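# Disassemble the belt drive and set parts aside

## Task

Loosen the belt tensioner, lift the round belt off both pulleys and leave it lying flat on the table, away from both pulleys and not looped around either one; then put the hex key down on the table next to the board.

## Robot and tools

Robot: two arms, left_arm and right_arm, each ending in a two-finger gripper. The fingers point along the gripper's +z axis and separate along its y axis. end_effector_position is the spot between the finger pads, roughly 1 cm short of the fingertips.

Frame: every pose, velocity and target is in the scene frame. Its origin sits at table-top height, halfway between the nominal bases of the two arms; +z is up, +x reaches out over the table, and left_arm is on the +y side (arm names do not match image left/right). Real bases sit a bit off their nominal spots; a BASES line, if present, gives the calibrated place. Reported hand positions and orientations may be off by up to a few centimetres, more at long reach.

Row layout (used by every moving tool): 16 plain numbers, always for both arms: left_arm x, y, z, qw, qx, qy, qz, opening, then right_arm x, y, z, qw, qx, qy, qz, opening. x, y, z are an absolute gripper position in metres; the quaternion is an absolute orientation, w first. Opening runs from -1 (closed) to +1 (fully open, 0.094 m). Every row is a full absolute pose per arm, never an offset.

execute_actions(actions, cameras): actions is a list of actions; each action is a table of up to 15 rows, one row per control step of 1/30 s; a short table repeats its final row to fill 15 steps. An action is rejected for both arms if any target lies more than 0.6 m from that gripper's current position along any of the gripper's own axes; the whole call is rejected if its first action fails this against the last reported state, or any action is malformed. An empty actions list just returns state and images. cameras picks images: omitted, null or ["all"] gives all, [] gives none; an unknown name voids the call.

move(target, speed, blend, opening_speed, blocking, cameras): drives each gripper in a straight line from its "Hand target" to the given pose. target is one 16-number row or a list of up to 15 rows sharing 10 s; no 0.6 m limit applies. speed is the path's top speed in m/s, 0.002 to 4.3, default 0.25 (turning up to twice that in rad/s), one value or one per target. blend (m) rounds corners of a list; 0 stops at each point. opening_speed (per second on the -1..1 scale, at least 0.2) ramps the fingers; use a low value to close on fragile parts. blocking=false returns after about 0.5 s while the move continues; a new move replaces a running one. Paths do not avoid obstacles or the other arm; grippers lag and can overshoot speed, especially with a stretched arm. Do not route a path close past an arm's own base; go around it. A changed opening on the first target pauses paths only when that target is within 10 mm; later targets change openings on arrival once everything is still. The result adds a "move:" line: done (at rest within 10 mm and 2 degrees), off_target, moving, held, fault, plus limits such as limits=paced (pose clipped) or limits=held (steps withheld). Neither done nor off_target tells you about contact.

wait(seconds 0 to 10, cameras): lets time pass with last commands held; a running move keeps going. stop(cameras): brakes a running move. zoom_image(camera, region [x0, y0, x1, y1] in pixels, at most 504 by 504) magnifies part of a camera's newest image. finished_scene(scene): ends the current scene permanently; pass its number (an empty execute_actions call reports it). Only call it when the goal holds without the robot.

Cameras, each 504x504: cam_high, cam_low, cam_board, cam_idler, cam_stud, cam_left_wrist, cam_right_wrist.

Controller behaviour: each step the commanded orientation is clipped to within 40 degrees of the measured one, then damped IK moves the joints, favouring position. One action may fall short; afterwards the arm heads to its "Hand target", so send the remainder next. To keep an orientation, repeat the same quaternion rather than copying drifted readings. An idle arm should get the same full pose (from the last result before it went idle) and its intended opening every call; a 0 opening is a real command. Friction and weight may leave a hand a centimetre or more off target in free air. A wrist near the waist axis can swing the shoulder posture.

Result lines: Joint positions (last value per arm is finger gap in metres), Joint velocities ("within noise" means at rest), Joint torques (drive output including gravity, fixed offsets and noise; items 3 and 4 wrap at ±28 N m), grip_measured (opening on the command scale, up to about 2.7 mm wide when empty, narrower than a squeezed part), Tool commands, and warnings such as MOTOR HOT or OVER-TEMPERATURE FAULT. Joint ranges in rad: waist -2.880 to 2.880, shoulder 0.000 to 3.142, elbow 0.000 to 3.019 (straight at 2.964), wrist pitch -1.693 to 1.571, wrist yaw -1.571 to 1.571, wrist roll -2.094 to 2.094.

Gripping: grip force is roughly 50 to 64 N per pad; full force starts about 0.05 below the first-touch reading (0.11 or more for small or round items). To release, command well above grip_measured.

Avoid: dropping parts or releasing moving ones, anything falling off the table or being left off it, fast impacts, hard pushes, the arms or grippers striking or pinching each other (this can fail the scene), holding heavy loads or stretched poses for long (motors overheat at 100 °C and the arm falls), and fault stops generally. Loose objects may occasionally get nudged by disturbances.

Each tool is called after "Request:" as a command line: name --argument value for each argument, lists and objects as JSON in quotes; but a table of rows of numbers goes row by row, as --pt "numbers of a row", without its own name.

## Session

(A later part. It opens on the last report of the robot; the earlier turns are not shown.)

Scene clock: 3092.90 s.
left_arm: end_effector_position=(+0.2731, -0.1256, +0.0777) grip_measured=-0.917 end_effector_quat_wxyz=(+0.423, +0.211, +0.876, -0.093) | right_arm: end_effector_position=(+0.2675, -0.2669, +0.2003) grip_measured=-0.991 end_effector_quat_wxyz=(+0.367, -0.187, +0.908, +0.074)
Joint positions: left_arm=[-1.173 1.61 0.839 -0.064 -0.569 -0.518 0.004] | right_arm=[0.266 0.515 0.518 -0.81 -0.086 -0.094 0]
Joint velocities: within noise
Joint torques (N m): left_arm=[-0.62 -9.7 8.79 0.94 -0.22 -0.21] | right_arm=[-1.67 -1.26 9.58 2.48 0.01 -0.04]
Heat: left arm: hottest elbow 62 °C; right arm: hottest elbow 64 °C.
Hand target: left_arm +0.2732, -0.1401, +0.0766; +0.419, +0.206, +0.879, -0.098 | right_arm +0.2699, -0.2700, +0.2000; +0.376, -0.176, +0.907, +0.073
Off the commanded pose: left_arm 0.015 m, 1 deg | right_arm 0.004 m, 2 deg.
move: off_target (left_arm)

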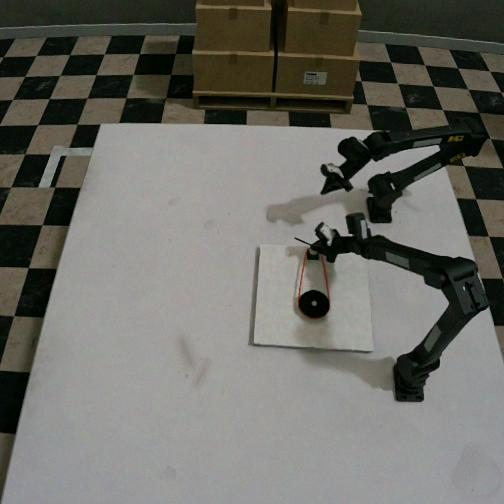

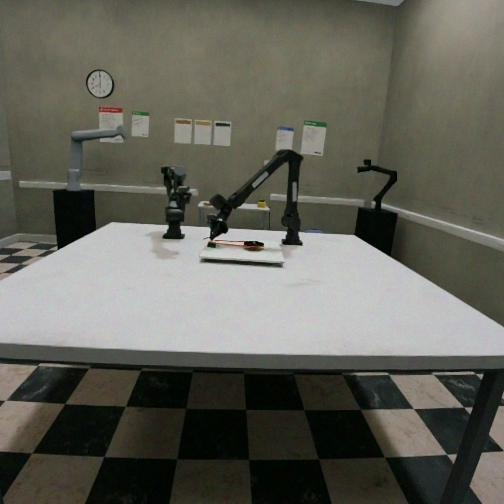

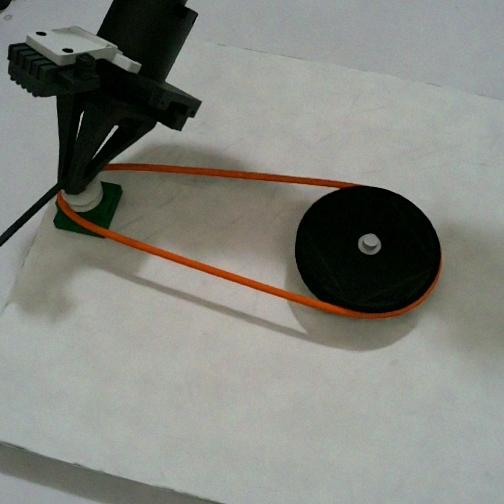

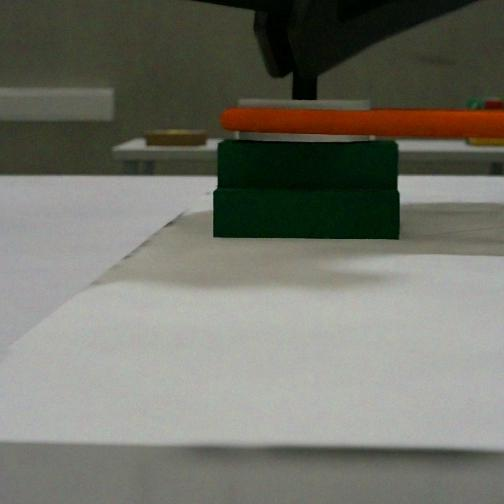

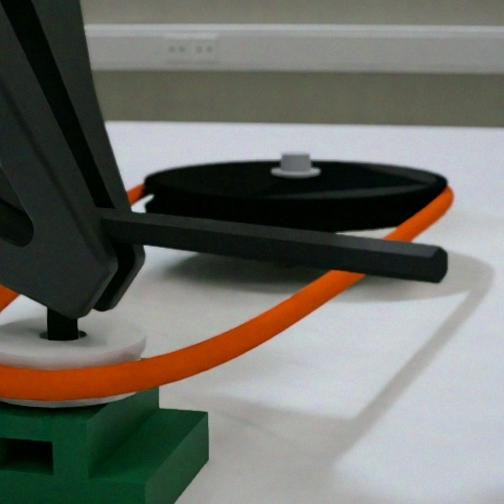

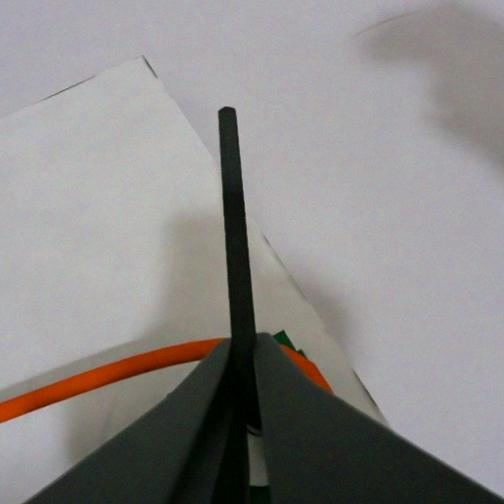

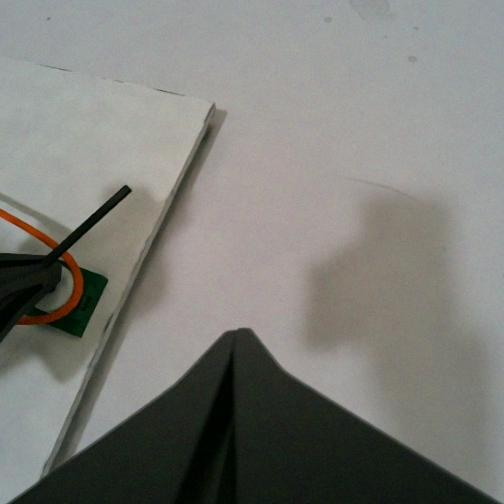

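Request:
move --pt "0.2728 -0.1425 0.0765 0.4301 0.0394 0.9017 -0.0188 -1 0.270 -0.270 0.200 0.3756 -0.1763 0.9069 0.0730 -1" --speed 0.04

Request:
zoom_image --camera "cam_stud" --region '[0, 200, 250, 450]'

Request:
zoom_image --camera "cam_right_wrist" --region '[0, 170, 200, 370]'

Scene clock: 3103.30 s.
left_arm: end_effector_position=(+0.2729, -0.1220, +0.0780) grip_measured=-0.916 end_effector_quat_wxyz=(+0.433, +0.043, +0.900, -0.008) | right_arm: end_effector_position=(+0.2675, -0.2669, +0.2003) grip_measured=-0.991 end_effector_quat_wxyz=(+0.367, -0.186, +0.908, +0.074)
Joint positions: left_arm=[-1.234 1.713 1.024 -0.466 -0.819 -0.998 0.004] | right_arm=[0.266 0.515 0.518 -0.81 -0.086 -0.093 0]
Joint velocities: within noise
Joint torques (N m): left_arm=[-0.67 -11.05 9.33 0.85 -0.12 -0.12] | right_arm=[-1.79 -0.97 9.52 2.5 0 -0.04]
Heat: left arm: hottest elbow 63 °C; right arm: hottest elbow 64 °C.
Hand target: left_arm +0.2723, -0.1416, +0.0767; +0.430, +0.040, +0.902, -0.019 | right_arm +0.2699, -0.2700, +0.2000; +0.376, -0.176, +0.907, +0.073
Off the commanded pose: left_arm 0.021 m, 1 deg | right_arm 0.004 m, 2 deg.
move: off_target (left_arm)

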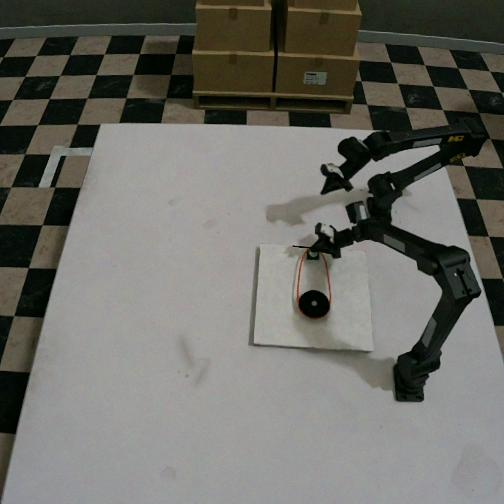

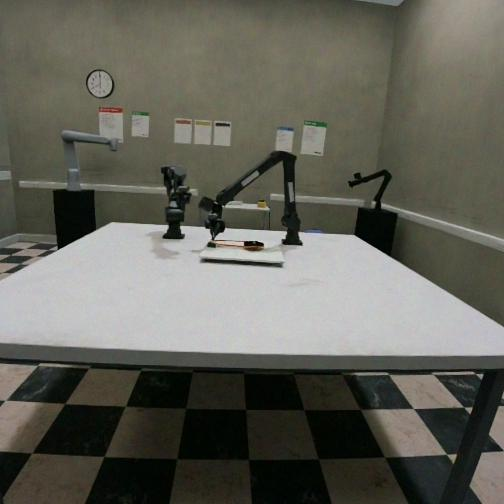

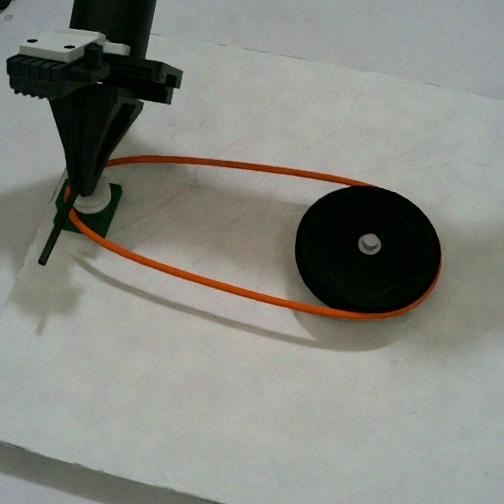

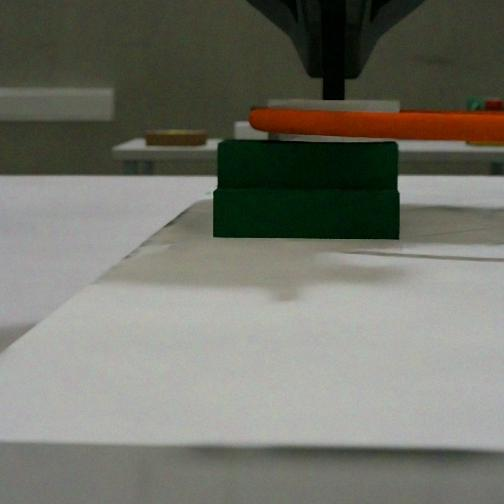

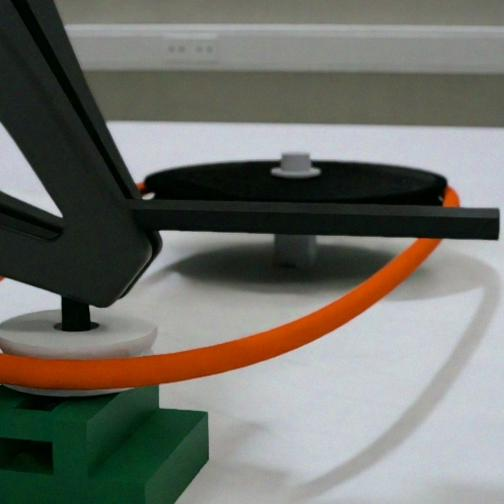

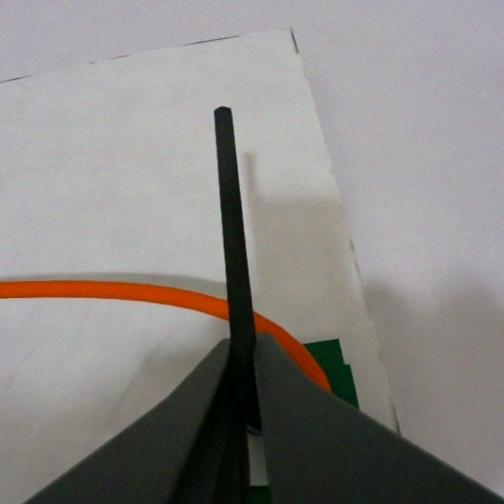

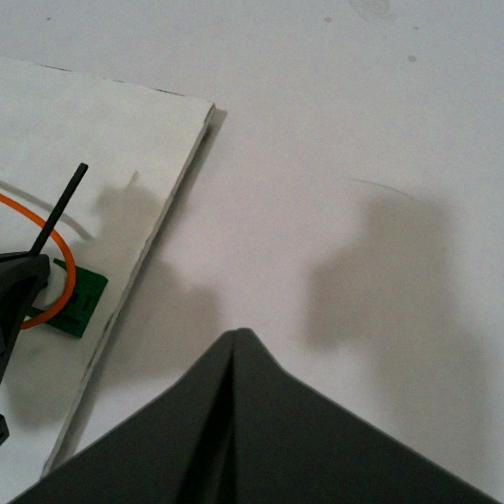

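Scaled by 2.016.

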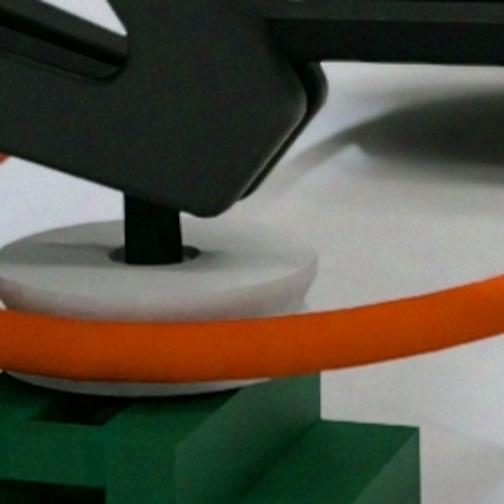

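Scaled by 2.520.

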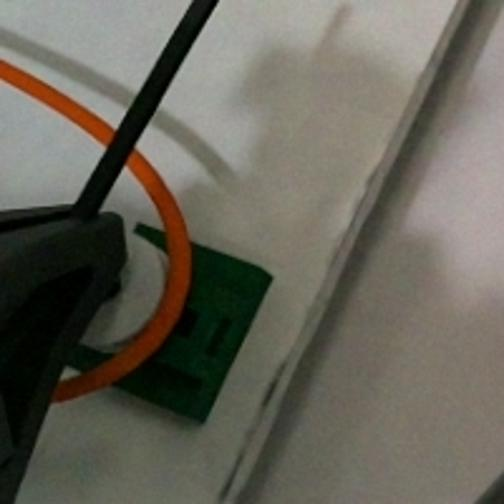

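Request:
move --pt "0.2728 -0.1150 0.0775 0.4301 0.0394 0.9017 -0.0188 -1 0.270 -0.270 0.200 0.3756 -0.1763 0.9069 0.0730 -1" --speed 0.03

Scene clock: 3108.30 s.
left_arm: end_effector_position=(+0.2715, -0.1181, +0.0782) grip_measured=-0.916 end_effector_quat_wxyz=(+0.433, +0.041, +0.900, -0.013) | right_arm: end_effector_position=(+0.2675, -0.2669, +0.2003) grip_measured=-0.991 end_effector_quat_wxyz=(+0.367, -0.186, +0.908, +0.074)
Joint positions: left_arm=[-1.234 1.7 1.006 -0.452 -0.815 -0.999 0.004] | right_arm=[0.266 0.515 0.518 -0.81 -0.086 -0.093 0]
Joint velocities: within noise
Joint torques (N m): left_arm=[0.85 -14.62 5.16 1.69 -0.03 0.07] | right_arm=[-1.61 -0.91 9.58 2.5 0 -0.03]
Heat: left arm: hottest elbow 63 °C; right arm: hottest elbow 64 °C.
Hand target: left_arm +0.2728, -0.1150, +0.0776; +0.430, +0.039, +0.902, -0.019 | right_arm +0.2699, -0.2700, +0.2000; +0.376, -0.176, +0.907, +0.073
Off the commanded pose: left_arm 0.003 m, 1 deg | right_arm 0.004 m, 2 deg.
move: done

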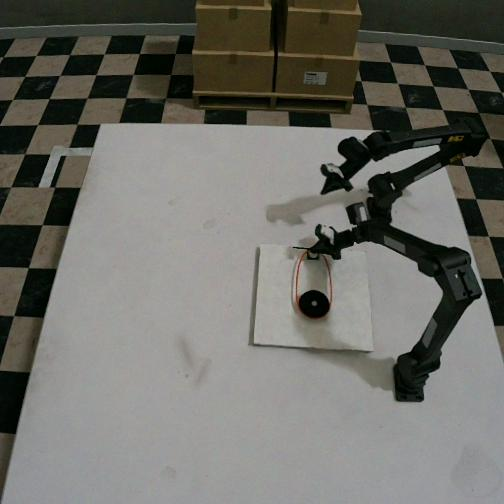

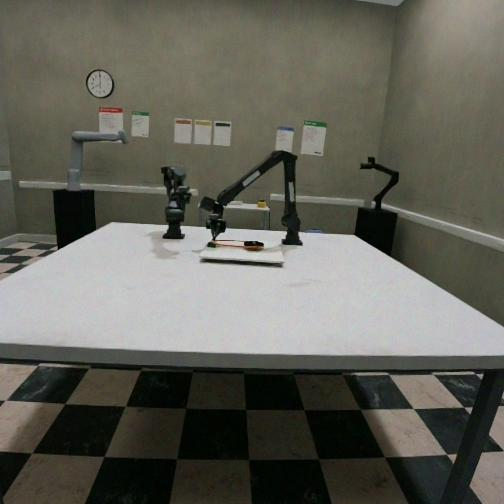

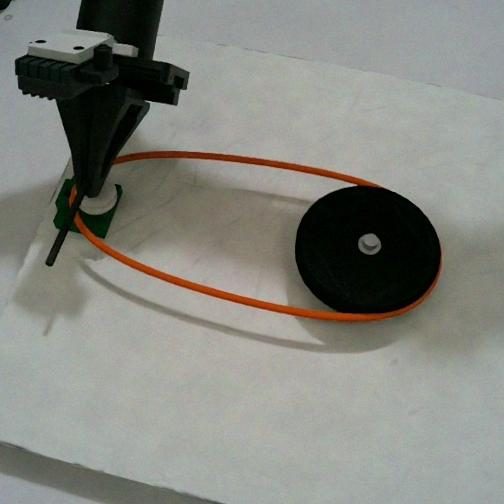

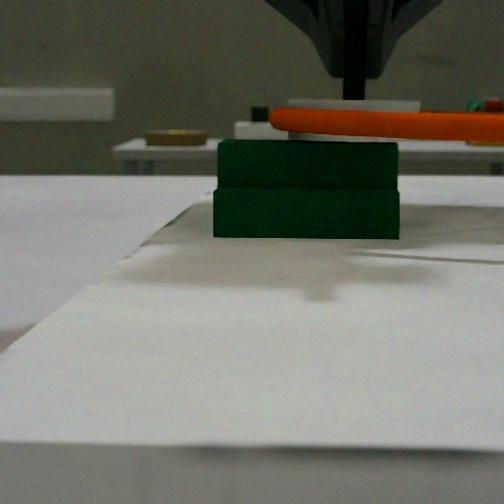

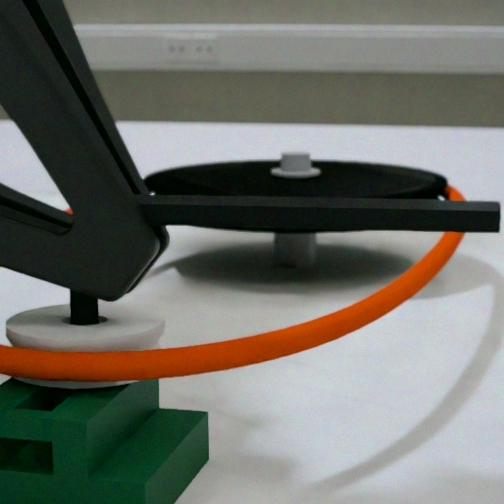

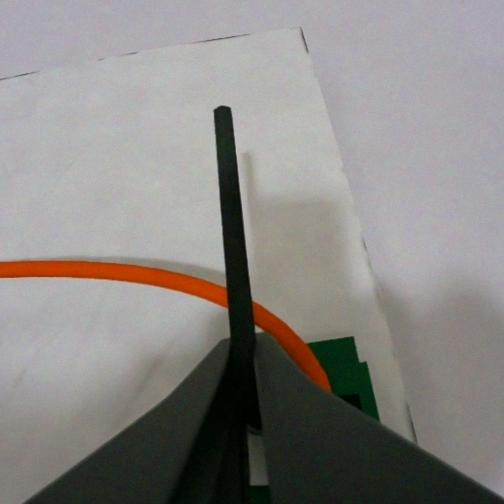

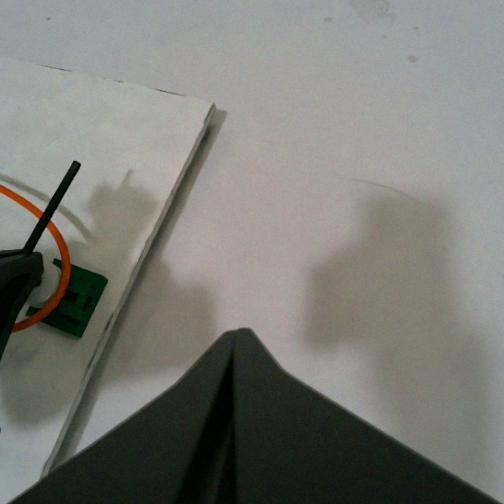

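Request:
move --pt "0.2728 -0.1030 0.0775 0.4301 0.0394 0.9017 -0.0188 -1 0.270 -0.270 0.200 0.3756 -0.1763 0.9069 0.0730 -1" --speed 0.03 --cameras '["cam_idler","cam_stud","cam_board"]'

Scene clock: 3111.40 s.
left_arm: end_effector_position=(+0.2715, -0.1139, +0.0781) grip_measured=-0.916 end_effector_quat_wxyz=(+0.432, +0.035, +0.901, -0.026) | right_arm: end_effector_position=(+0.2675, -0.2669, +0.2003) grip_measured=-0.991 end_effector_quat_wxyz=(+0.367, -0.186, +0.908, +0.074)
Joint positions: left_arm=[-1.228 1.683 0.98 -0.416 -0.803 -0.999 0.004] | right_arm=[0.266 0.515 0.518 -0.81 -0.086 -0.093 0]
Joint velocities: within noise
Joint torques (N m): left_arm=[0.97 -15.09 4.49 1.05 -0.32 0.16] | right_arm=[-1.61 -1.08 9.52 2.48 0.01 -0.04]
Heat: left arm: hottest elbow 63 °C; right arm: hottest elbow 64 °C.
Hand target: left_arm +0.2728, -0.1032, +0.0773; +0.430, +0.039, +0.902, -0.019 | right_arm +0.2699, -0.2700, +0.2000; +0.376, -0.176, +0.907, +0.073
Off the commanded pose: left_arm 0.011 m, 1 deg | right_arm 0.004 m, 2 deg.
move: off_target (left_arm)
Images, in order (width x height): cam_board 504x504, cam_idler 504x504, cam_stud 504x504.

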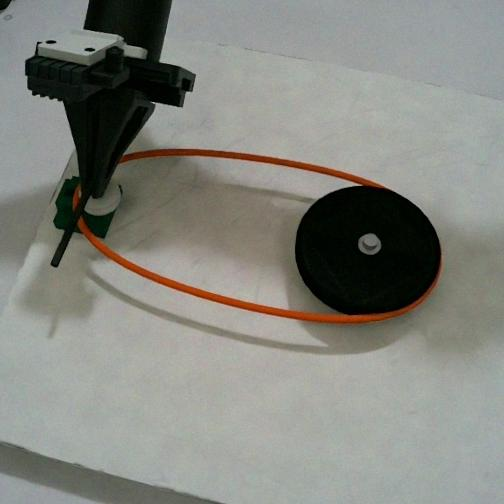

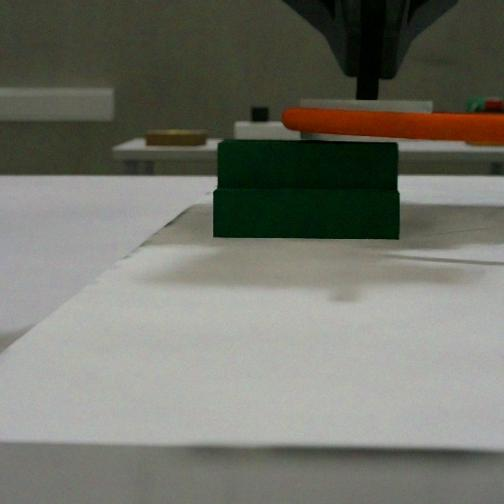

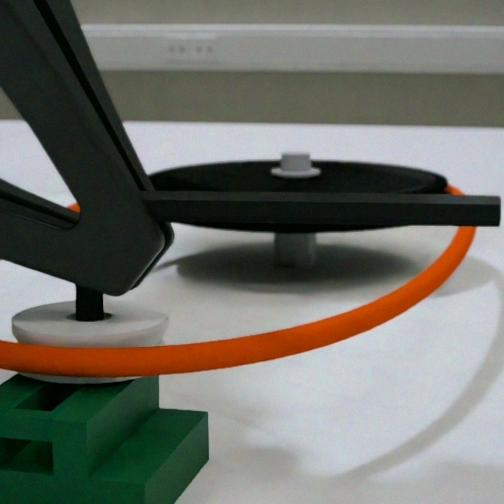

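Request:
move --pt "0.2728 -0.0920 0.0775 0.4301 0.0394 0.9017 -0.0188 -1 0.270 -0.270 0.200 0.3756 -0.1763 0.9069 0.0730 -1" --speed 0.03 --cameras '["cam_idler","cam_stud","cam_board"]'

Scene clock: 3114.40 s.
left_arm: end_effector_position=(+0.2727, -0.1104, +0.0773) grip_measured=-0.916 end_effector_quat_wxyz=(+0.431, +0.034, +0.901, -0.034) | right_arm: end_effector_position=(+0.2675, -0.2669, +0.2003) grip_measured=-0.991 end_effector_quat_wxyz=(+0.367, -0.186, +0.908, +0.074)
Joint positions: left_arm=[-1.221 1.671 0.959 -0.385 -0.79 -0.988 0.004] | right_arm=[0.266 0.515 0.518 -0.81 -0.086 -0.093 0]
Joint velocities: within noise
Joint torques (N m): left_arm=[1.03 -15.85 3.79 0.57 -0.62 0.14] | right_arm=[-1.73 -0.97 9.55 2.48 0 -0.05]
Heat: left arm: hottest elbow 63 °C; right arm: hottest elbow 64 °C.
Hand target: left_arm +0.2729, -0.0925, +0.0770; +0.430, +0.039, +0.902, -0.019 | right_arm +0.2699, -0.2700, +0.2000; +0.376, -0.176, +0.907, +0.073
Off the commanded pose: left_arm 0.018 m, 2 deg | right_arm 0.004 m, 2 deg.
move: off_target (left_arm)
Images, in order (width x height): cam_board 504x504, cam_idler 504x504, cam_stud 504x504.

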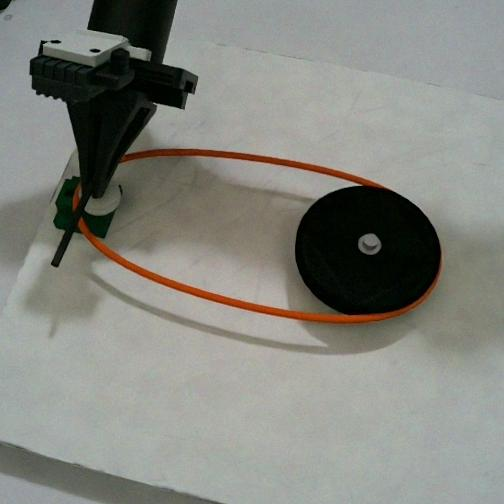

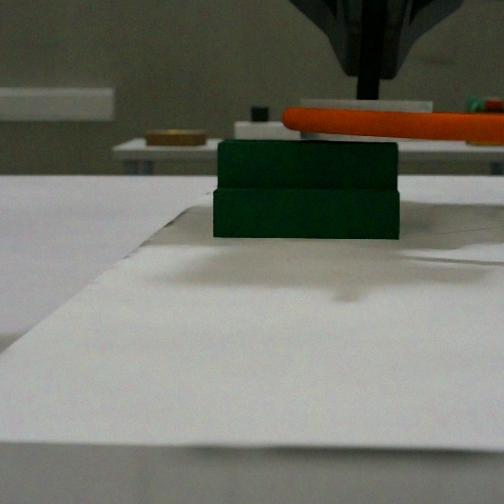

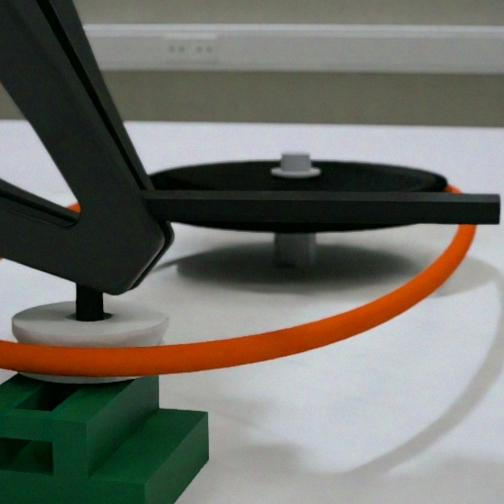

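Request:
move --pt "0.2728 -0.1105 0.0775 0.4301 0.0394 0.9017 -0.0188 -1 0.270 -0.270 0.200 0.3756 -0.1763 0.9069 0.0730 -1" --pt "0.2728 -0.1105 0.120 0.4301 0.0394 0.9017 -0.0188 -1 0.270 -0.270 0.200 0.3756 -0.1763 0.9069 0.0730 -1" --speed 0.04 --cameras '["cam_idler","cam_stud","cam_board"]'

Scene clock: 3149.33 s.
left_arm: end_effector_position=(+0.2708, -0.1122, +0.0798) grip_measured=-0.917 end_effector_quat_wxyz=(+0.412, +0.045, +0.910, -0.021) | right_arm: end_effector_position=(+0.2675, -0.2669, +0.2003) grip_measured=-0.991 end_effector_quat_wxyz=(+0.367, -0.186, +0.908, +0.074)
Joint positions: left_arm=[-1.218 1.671 0.993 -0.467 -0.76 -0.99 0.004] | right_arm=[0.266 0.515 0.518 -0.81 -0.086 -0.093 0]
Joint velocities: within noise
Joint torques (N m): left_arm=[-0.15 -18.96 7.92 -1.31 -1.87 0.07] | right_arm=[-1.61 -0.85 9.55 2.45 0 -0.04]
Heat: left arm: hottest elbow 60 °C; right arm: hottest elbow 65 °C.
Hand target: left_arm +0.2732, -0.1106, +0.1185; +0.431, +0.040, +0.901, -0.020 | right_arm +0.2699, -0.2700, +0.2000; +0.376, -0.176, +0.907, +0.073
Off the commanded pose: left_arm 0.040 m, 2 deg | right_arm 0.004 m, 2 deg.
move: off_target (left_arm)
Images, in order (width x height): cam_board 504x504, cam_idler 504x504, cam_stud 504x504.

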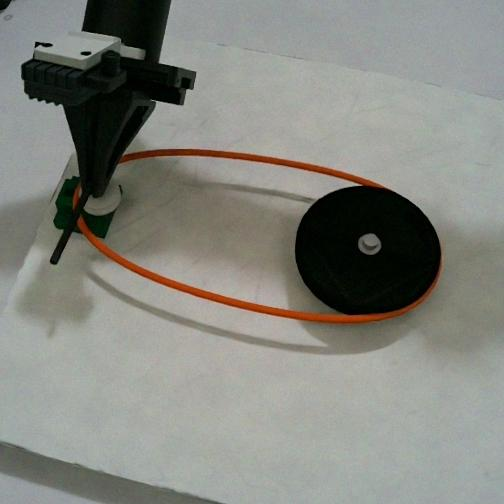

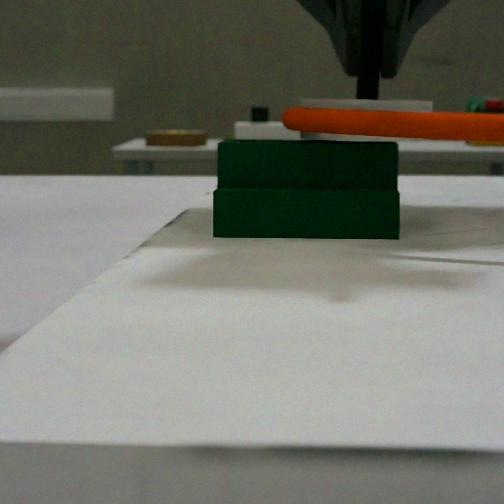

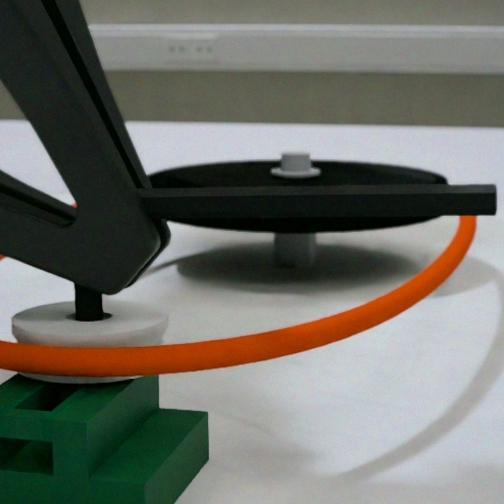

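Request:
move --pt "0.2728 -0.1105 0.150 0.4301 0.0394 0.9017 -0.0188 -1 0.270 -0.270 0.200 0.3756 -0.1763 0.9069 0.0730 -1" --speed 0.04 --cameras '["cam_idler","cam_stud","cam_board"]'

Scene clock: 3153.40 s.
left_arm: end_effector_position=(+0.2704, -0.1124, +0.0815) grip_measured=-0.917 end_effector_quat_wxyz=(+0.398, +0.049, +0.916, -0.013) | right_arm: end_effector_position=(+0.2675, -0.2669, +0.2003) grip_measured=-0.991 end_effector_quat_wxyz=(+0.367, -0.186, +0.908, +0.074)
Joint positions: left_arm=[-1.213 1.671 1.015 -0.519 -0.737 -0.995 0.004] | right_arm=[0.266 0.515 0.518 -0.81 -0.086 -0.093 0]
Joint velocities: within noise
Joint torques (N m): left_arm=[-0.5 -22.71 8.84 -1.99 -2.66 0.11] | right_arm=[-1.61 -1.03 9.54 2.47 0.01 -0.04]
Heat: left arm: hottest elbow 60 °C; right arm: hottest elbow 65 °C.
Hand target: left_arm +0.2736, -0.1104, +0.1455; +0.431, +0.039, +0.901, -0.021 | right_arm +0.2699, -0.2700, +0.2000; +0.376, -0.176, +0.907, +0.073
Off the commanded pose: left_arm 0.069 m, 4 deg | right_arm 0.004 m, 2 deg.
move: off_target (left_arm)
Images, in order (width x height): cam_board 504x504, cam_idler 504x504, cam_stud 504x504.

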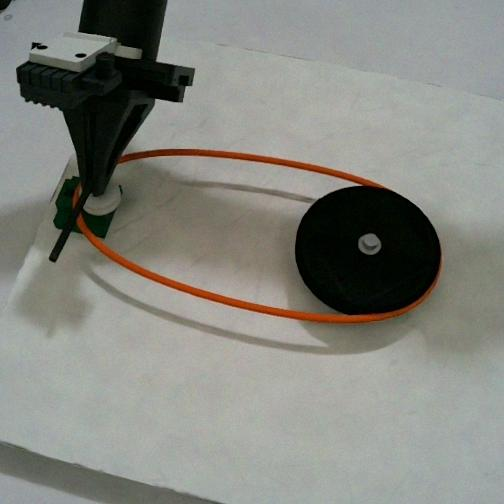

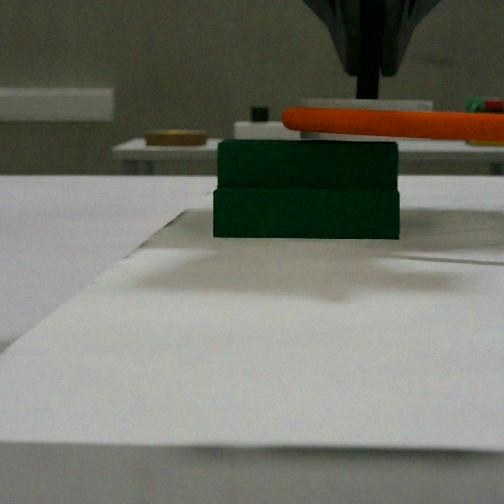

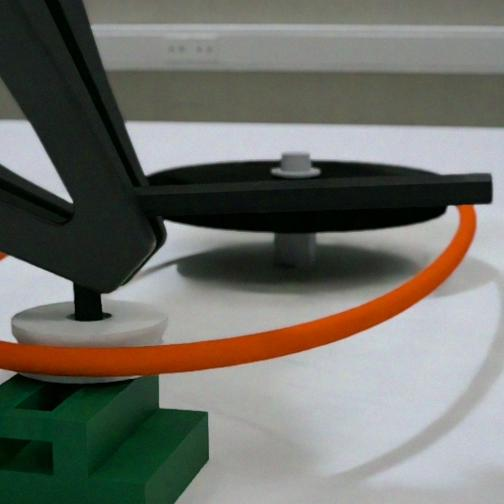

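Request:
move --pt "0.2728 -0.1105 0.100 0.4301 0.0394 0.9017 -0.0188 -1 0.270 -0.270 0.200 0.3756 -0.1763 0.9069 0.0730 -1" --speed 0.1 --cameras '["cam_idler","cam_stud","cam_left_wrist"]'

Request:
zoom_image --camera "cam_stud" --region '[0, 150, 250, 400]'

Request:
zoom_image --camera "cam_idler" --region '[290, 0, 450, 160]'

Scene clock: 3160.37 s.
left_arm: end_effector_position=(+0.2727, -0.1136, +0.0809) grip_measured=-0.917 end_effector_quat_wxyz=(+0.411, +0.044, +0.911, -0.016) | right_arm: end_effector_position=(+0.2675, -0.2669, +0.2003) grip_measured=-0.991 end_effector_quat_wxyz=(+0.367, -0.186, +0.908, +0.074)
Joint positions: left_arm=[-1.216 1.678 1.008 -0.487 -0.762 -0.995 0.004] | right_arm=[0.266 0.515 0.518 -0.81 -0.086 -0.093 0]
Joint velocities: within noise
Joint torques (N m): left_arm=[-0.5 -16.85 5.7 0.91 -1.81 0.07] | right_arm=[-1.79 -1.03 9.54 2.48 0 -0.04]
Heat: left arm: hottest elbow 62 °C; right arm: hottest elbow 65 °C.
Hand target: left_arm +0.2728, -0.1107, +0.0995; +0.430, +0.039, +0.902, -0.019 | right_arm +0.2699, -0.2700, +0.2000; +0.376, -0.176, +0.907, +0.073
Off the commanded pose: left_arm 0.019 m, 3 deg | right_arm 0.004 m, 2 deg.
move: off_target (left_arm)
Images, in order (width x height): cam_idler 504x504, cam_stud 504x504, cam_left_wrist 504x504.

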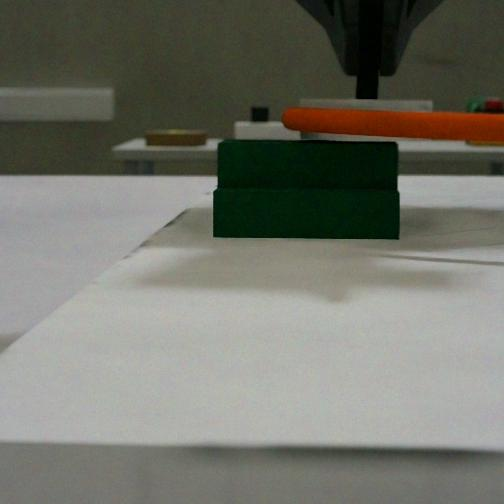

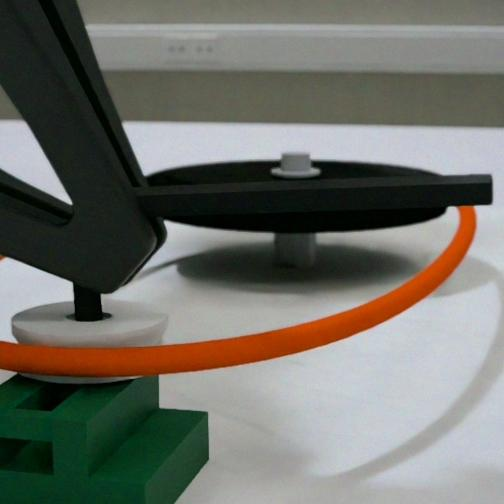

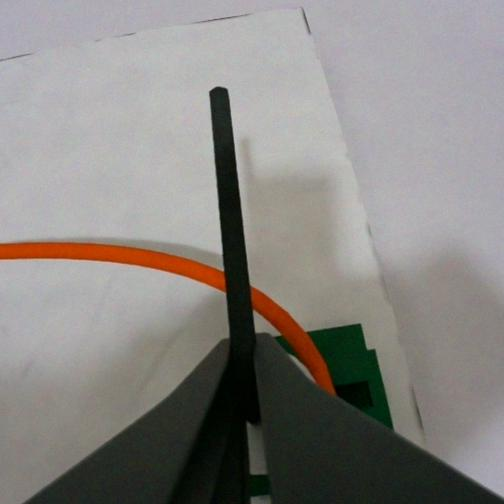

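Scaled by 2.016.

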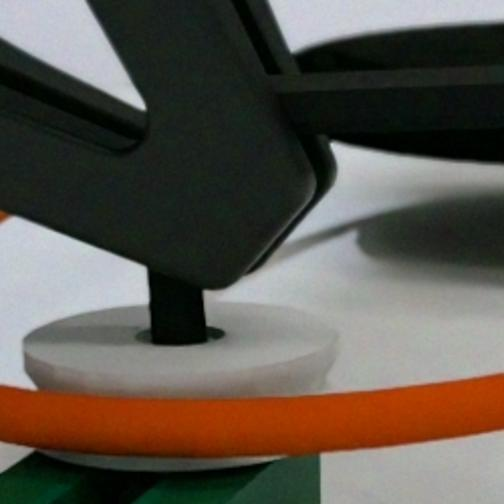

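Scaled by 3.150.

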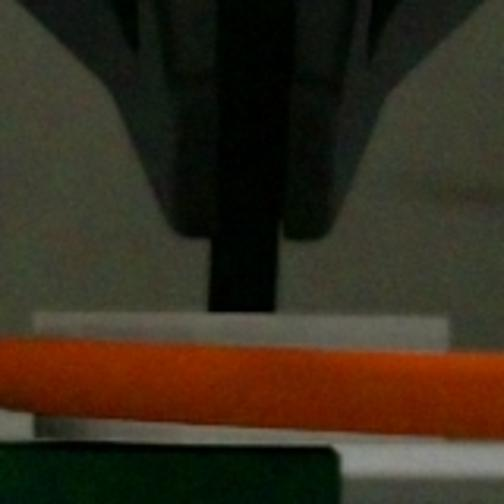

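Request:
move --pt "0.2728 -0.1105 0.086 0.4301 0.0394 0.9017 -0.0188 -1 0.270 -0.270 0.200 0.3756 -0.1763 0.9069 0.0730 -1" --speed 0.1 --cameras '["cam_stud"]'

Request:
move --pt "0.2728 -0.1105 0.086 0.4301 0.0394 0.9017 -0.0188 -0.78 0.270 -0.270 0.200 0.3756 -0.1763 0.9069 0.0730 -1" --speed 0.1 --opening_speed 0.2 --cameras '["cam_idler","cam_stud","cam_left_wrist"]'

Request:
zoom_image --camera "cam_stud" --region '[0, 150, 250, 400]'

Request:
zoom_image --camera "cam_idler" --region '[290, 0, 450, 160]'

Scene clock: 3170.17 s.
left_arm: end_effector_position=(+0.2725, -0.1134, +0.0802) grip_measured=-0.917 end_effector_quat_wxyz=(+0.418, +0.041, +0.907, -0.020) | right_arm: end_effector_position=(+0.2675, -0.2669, +0.2003) grip_measured=-0.991 end_effector_quat_wxyz=(+0.367, -0.186, +0.908, +0.074)
Joint positions: left_arm=[-1.219 1.678 0.997 -0.46 -0.775 -0.995 0.004] | right_arm=[0.266 0.515 0.518 -0.81 -0.086 -0.093 0]
Joint velocities: within noise
Joint torques (N m): left_arm=[-0.15 -14.74 5.48 1.44 -1.36 0.07] | right_arm=[-1.61 -1.03 9.54 2.5 0.01 -0.04]
Heat: left arm: hottest elbow 61 °C; right arm: hottest elbow 65 °C.
Hand target: left_arm +0.2728, -0.1105, +0.0860; +0.430, +0.039, +0.902, -0.019 | right_arm +0.2699, -0.2700, +0.2000; +0.376, -0.176, +0.907, +0.073
Off the commanded pose: left_arm 0.007 m, 2 deg | right_arm 0.004 m, 2 deg.
move: done
Images, in order (width x height): cam_stud 504x504.

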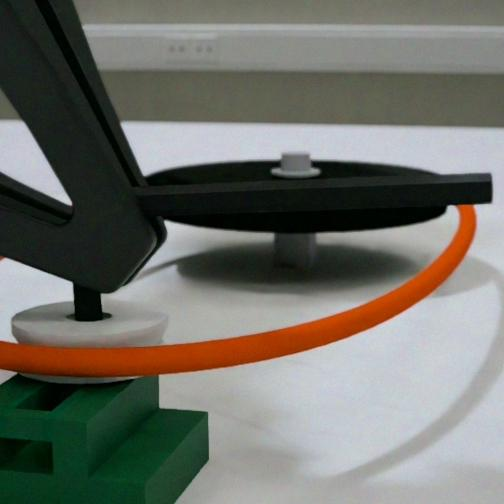

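Scene clock: 3171.53 s.
left_arm: end_effector_position=(+0.2745, -0.1119, +0.0826) grip_measured=-0.783 end_effector_quat_wxyz=(+0.427, +0.038, +0.903, -0.016) | right_arm: end_effector_position=(+0.2675, -0.2669, +0.2003) grip_measured=-0.991 end_effector_quat_wxyz=(+0.367, -0.186, +0.908, +0.074)
Joint positions: left_arm=[-1.22 1.678 0.997 -0.459 -0.798 -0.995 0.01] | right_arm=[0.266 0.515 0.518 -0.81 -0.086 -0.093 0]
Joint velocities: within noise
Joint torques (N m): left_arm=[-0.09 -14.74 5.45 1.35 -0.58 0.07] | right_arm=[-1.79 -1.03 9.55 2.51 0 -0.04]
Heat: left arm: hottest elbow 61 °C; right arm: hottest elbow 65 °C.
Hand target: left_arm +0.2728, -0.1105, +0.0859; +0.430, +0.039, +0.902, -0.019 | right_arm +0.2699, -0.2700, +0.2000; +0.376, -0.176, +0.907, +0.073
Off the commanded pose: left_arm 0.004 m, 1 deg | right_arm 0.004 m, 2 deg.
move: done
Images, in order (width x height): cam_idler 504x504, cam_stud 504x504, cam_left_wrist 504x504.

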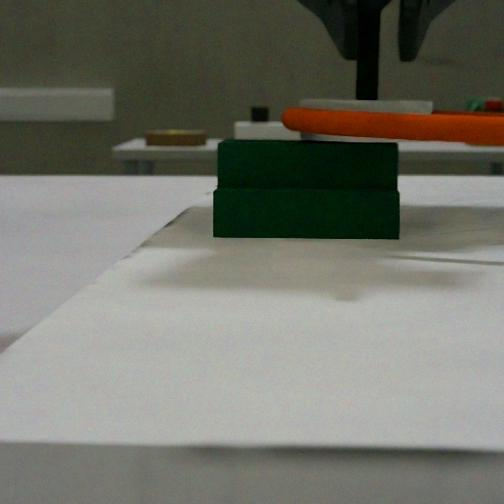

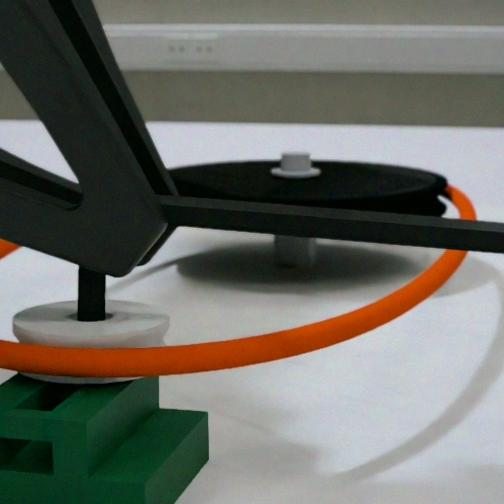

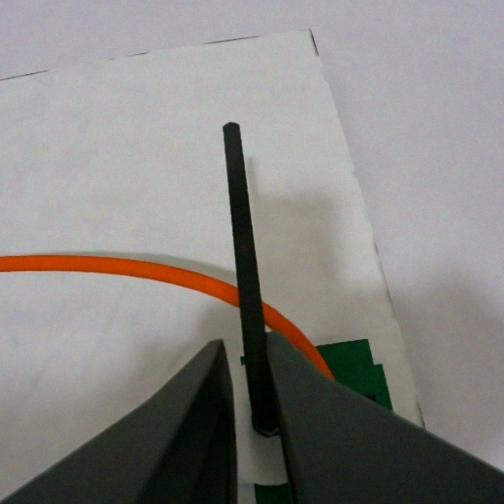

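Scaled by 2.016.

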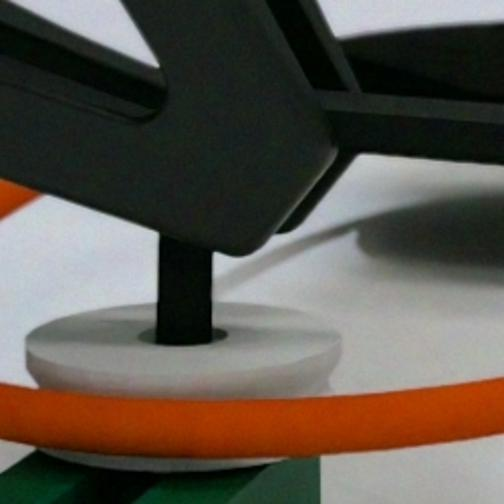

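Scaled by 3.150.

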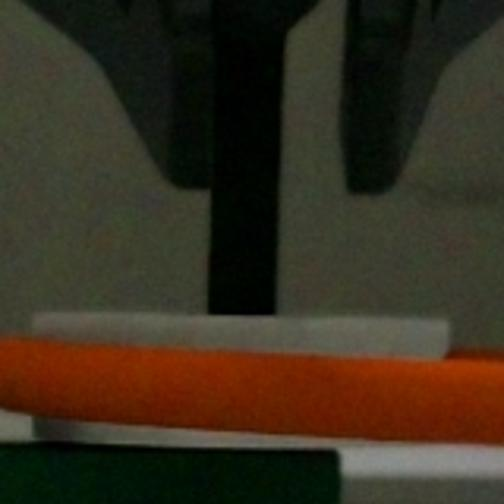

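Request:
move --pt "0.2728 -0.1150 0.0865 0.4301 0.0394 0.9017 -0.0188 -0.78 0.270 -0.270 0.200 0.3756 -0.1763 0.9069 0.0730 -1" --speed 0.05 --cameras '["cam_idler","cam_stud","cam_left_wrist"]'

Request:
zoom_image --camera "cam_idler" --region '[290, 0, 450, 160]'

Scene clock: 3177.57 s.
left_arm: end_effector_position=(+0.2746, -0.1118, +0.0827) grip_measured=-0.782 end_effector_quat_wxyz=(+0.427, +0.038, +0.903, -0.016) | right_arm: end_effector_position=(+0.2675, -0.2669, +0.2003) grip_measured=-0.991 end_effector_quat_wxyz=(+0.367, -0.186, +0.908, +0.074)
Joint positions: left_arm=[-1.22 1.678 0.997 -0.459 -0.798 -0.995 0.01] | right_arm=[0.266 0.515 0.518 -0.81 -0.086 -0.093 0]
Joint velocities: within noise
Joint torques (N m): left_arm=[-0.32 -14.04 6.39 1.09 -0.59 0.04] | right_arm=[-1.67 -0.91 9.54 2.51 0.01 -0.04]
Heat: left arm: hottest elbow 60 °C; right arm: hottest elbow 65 °C.
Hand target: left_arm +0.2727, -0.1150, +0.0865; +0.430, +0.040, +0.902, -0.019 | right_arm +0.2699, -0.2700, +0.2000; +0.376, -0.176, +0.907, +0.073
Off the commanded pose: left_arm 0.005 m, 1 deg | right_arm 0.004 m, 2 deg.
move: done
Images, in order (width x height): cam_idler 504x504, cam_stud 504x504, cam_left_wrist 504x504.

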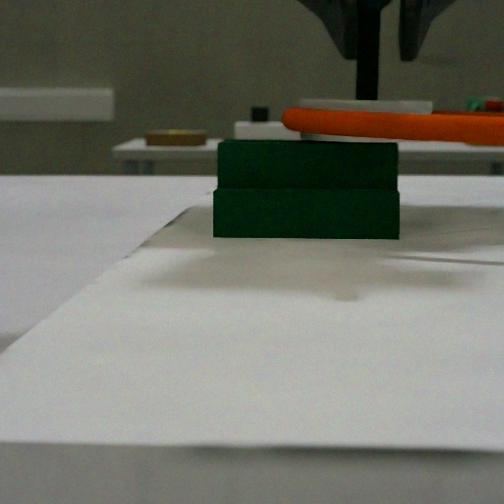

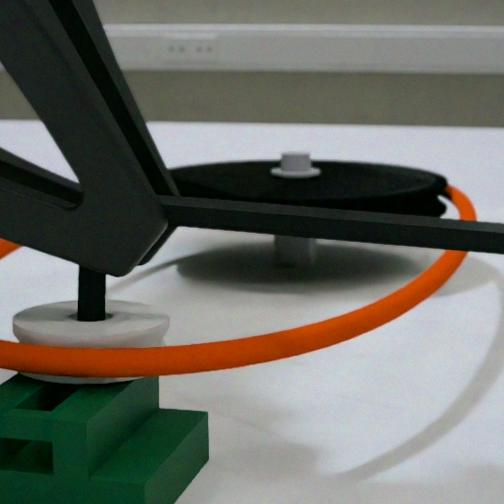

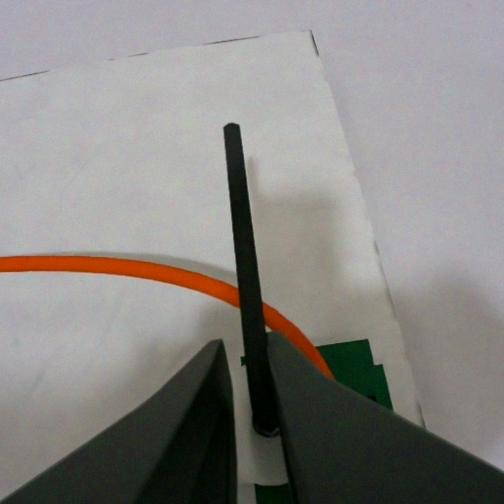

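Scaled by 3.150.

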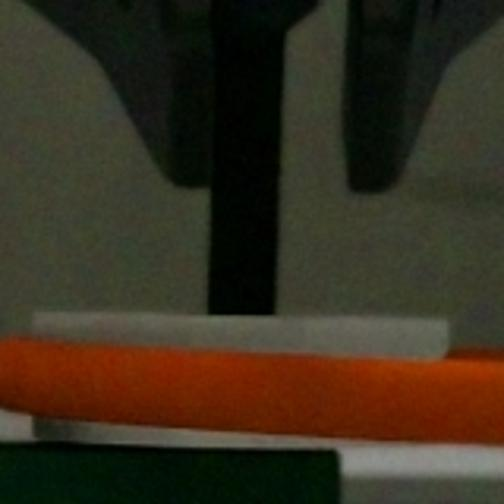

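Request:
move --pt "0.2728 -0.1220 0.0875 0.4301 0.0394 0.9017 -0.0188 -0.78 0.270 -0.270 0.200 0.3756 -0.1763 0.9069 0.0730 -1" --speed 0.05 --cameras '["cam_idler","cam_stud","cam_left_wrist"]'

Request:
zoom_image --camera "cam_idler" --region '[290, 0, 450, 160]'

Scene clock: 3181.67 s.
left_arm: end_effector_position=(+0.2743, -0.1119, +0.0828) grip_measured=-0.782 end_effector_quat_wxyz=(+0.428, +0.038, +0.903, -0.015) | right_arm: end_effector_position=(+0.2675, -0.2669, +0.2003) grip_measured=-0.991 end_effector_quat_wxyz=(+0.367, -0.186, +0.908, +0.074)
Joint positions: left_arm=[-1.221 1.678 0.997 -0.459 -0.8 -0.995 0.01] | right_arm=[0.266 0.515 0.518 -0.81 -0.086 -0.093 0]
Joint velocities: within noise
Joint torques (N m): left_arm=[-0.62 -12.86 7.83 0.61 -0.61 -0.01] | right_arm=[-1.61 -0.97 9.54 2.48 0 -0.04]
Heat: left arm: hottest elbow 60 °C; right arm: hottest elbow 65 °C.
Hand target: left_arm +0.2727, -0.1217, +0.0875; +0.430, +0.040, +0.902, -0.019 | right_arm +0.2699, -0.2700, +0.2000; +0.376, -0.176, +0.907, +0.073
Off the commanded pose: left_arm 0.011 m, 1 deg | right_arm 0.004 m, 2 deg.
move: off_target (left_arm)
Images, in order (width x height): cam_idler 504x504, cam_stud 504x504, cam_left_wrist 504x504.

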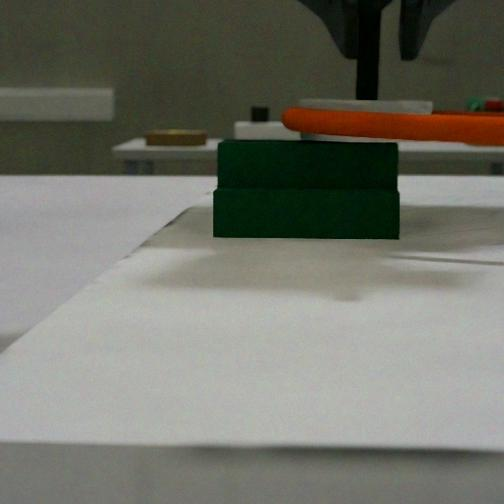

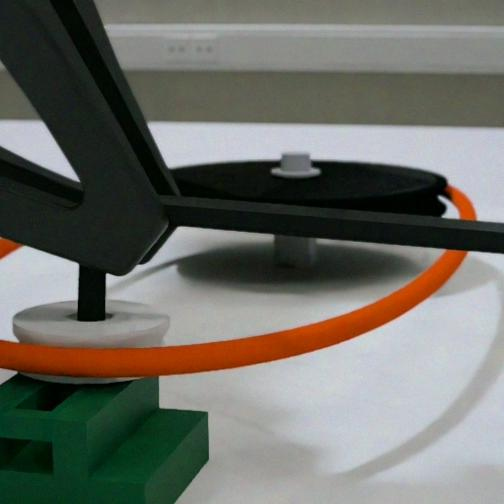

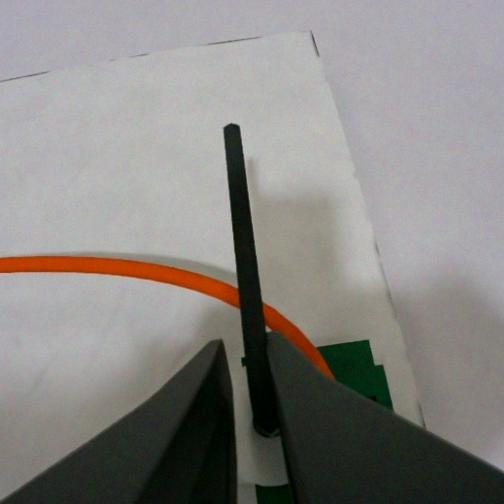

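Scaled by 3.150.

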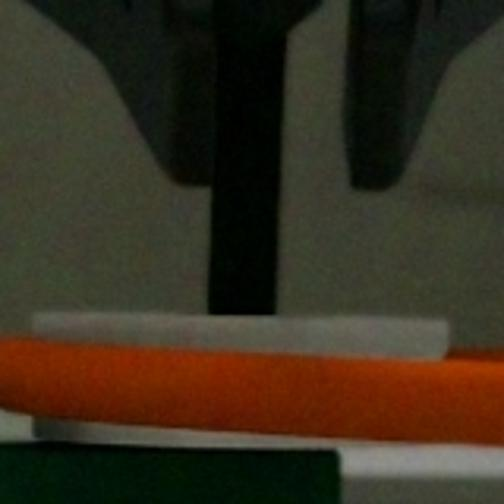

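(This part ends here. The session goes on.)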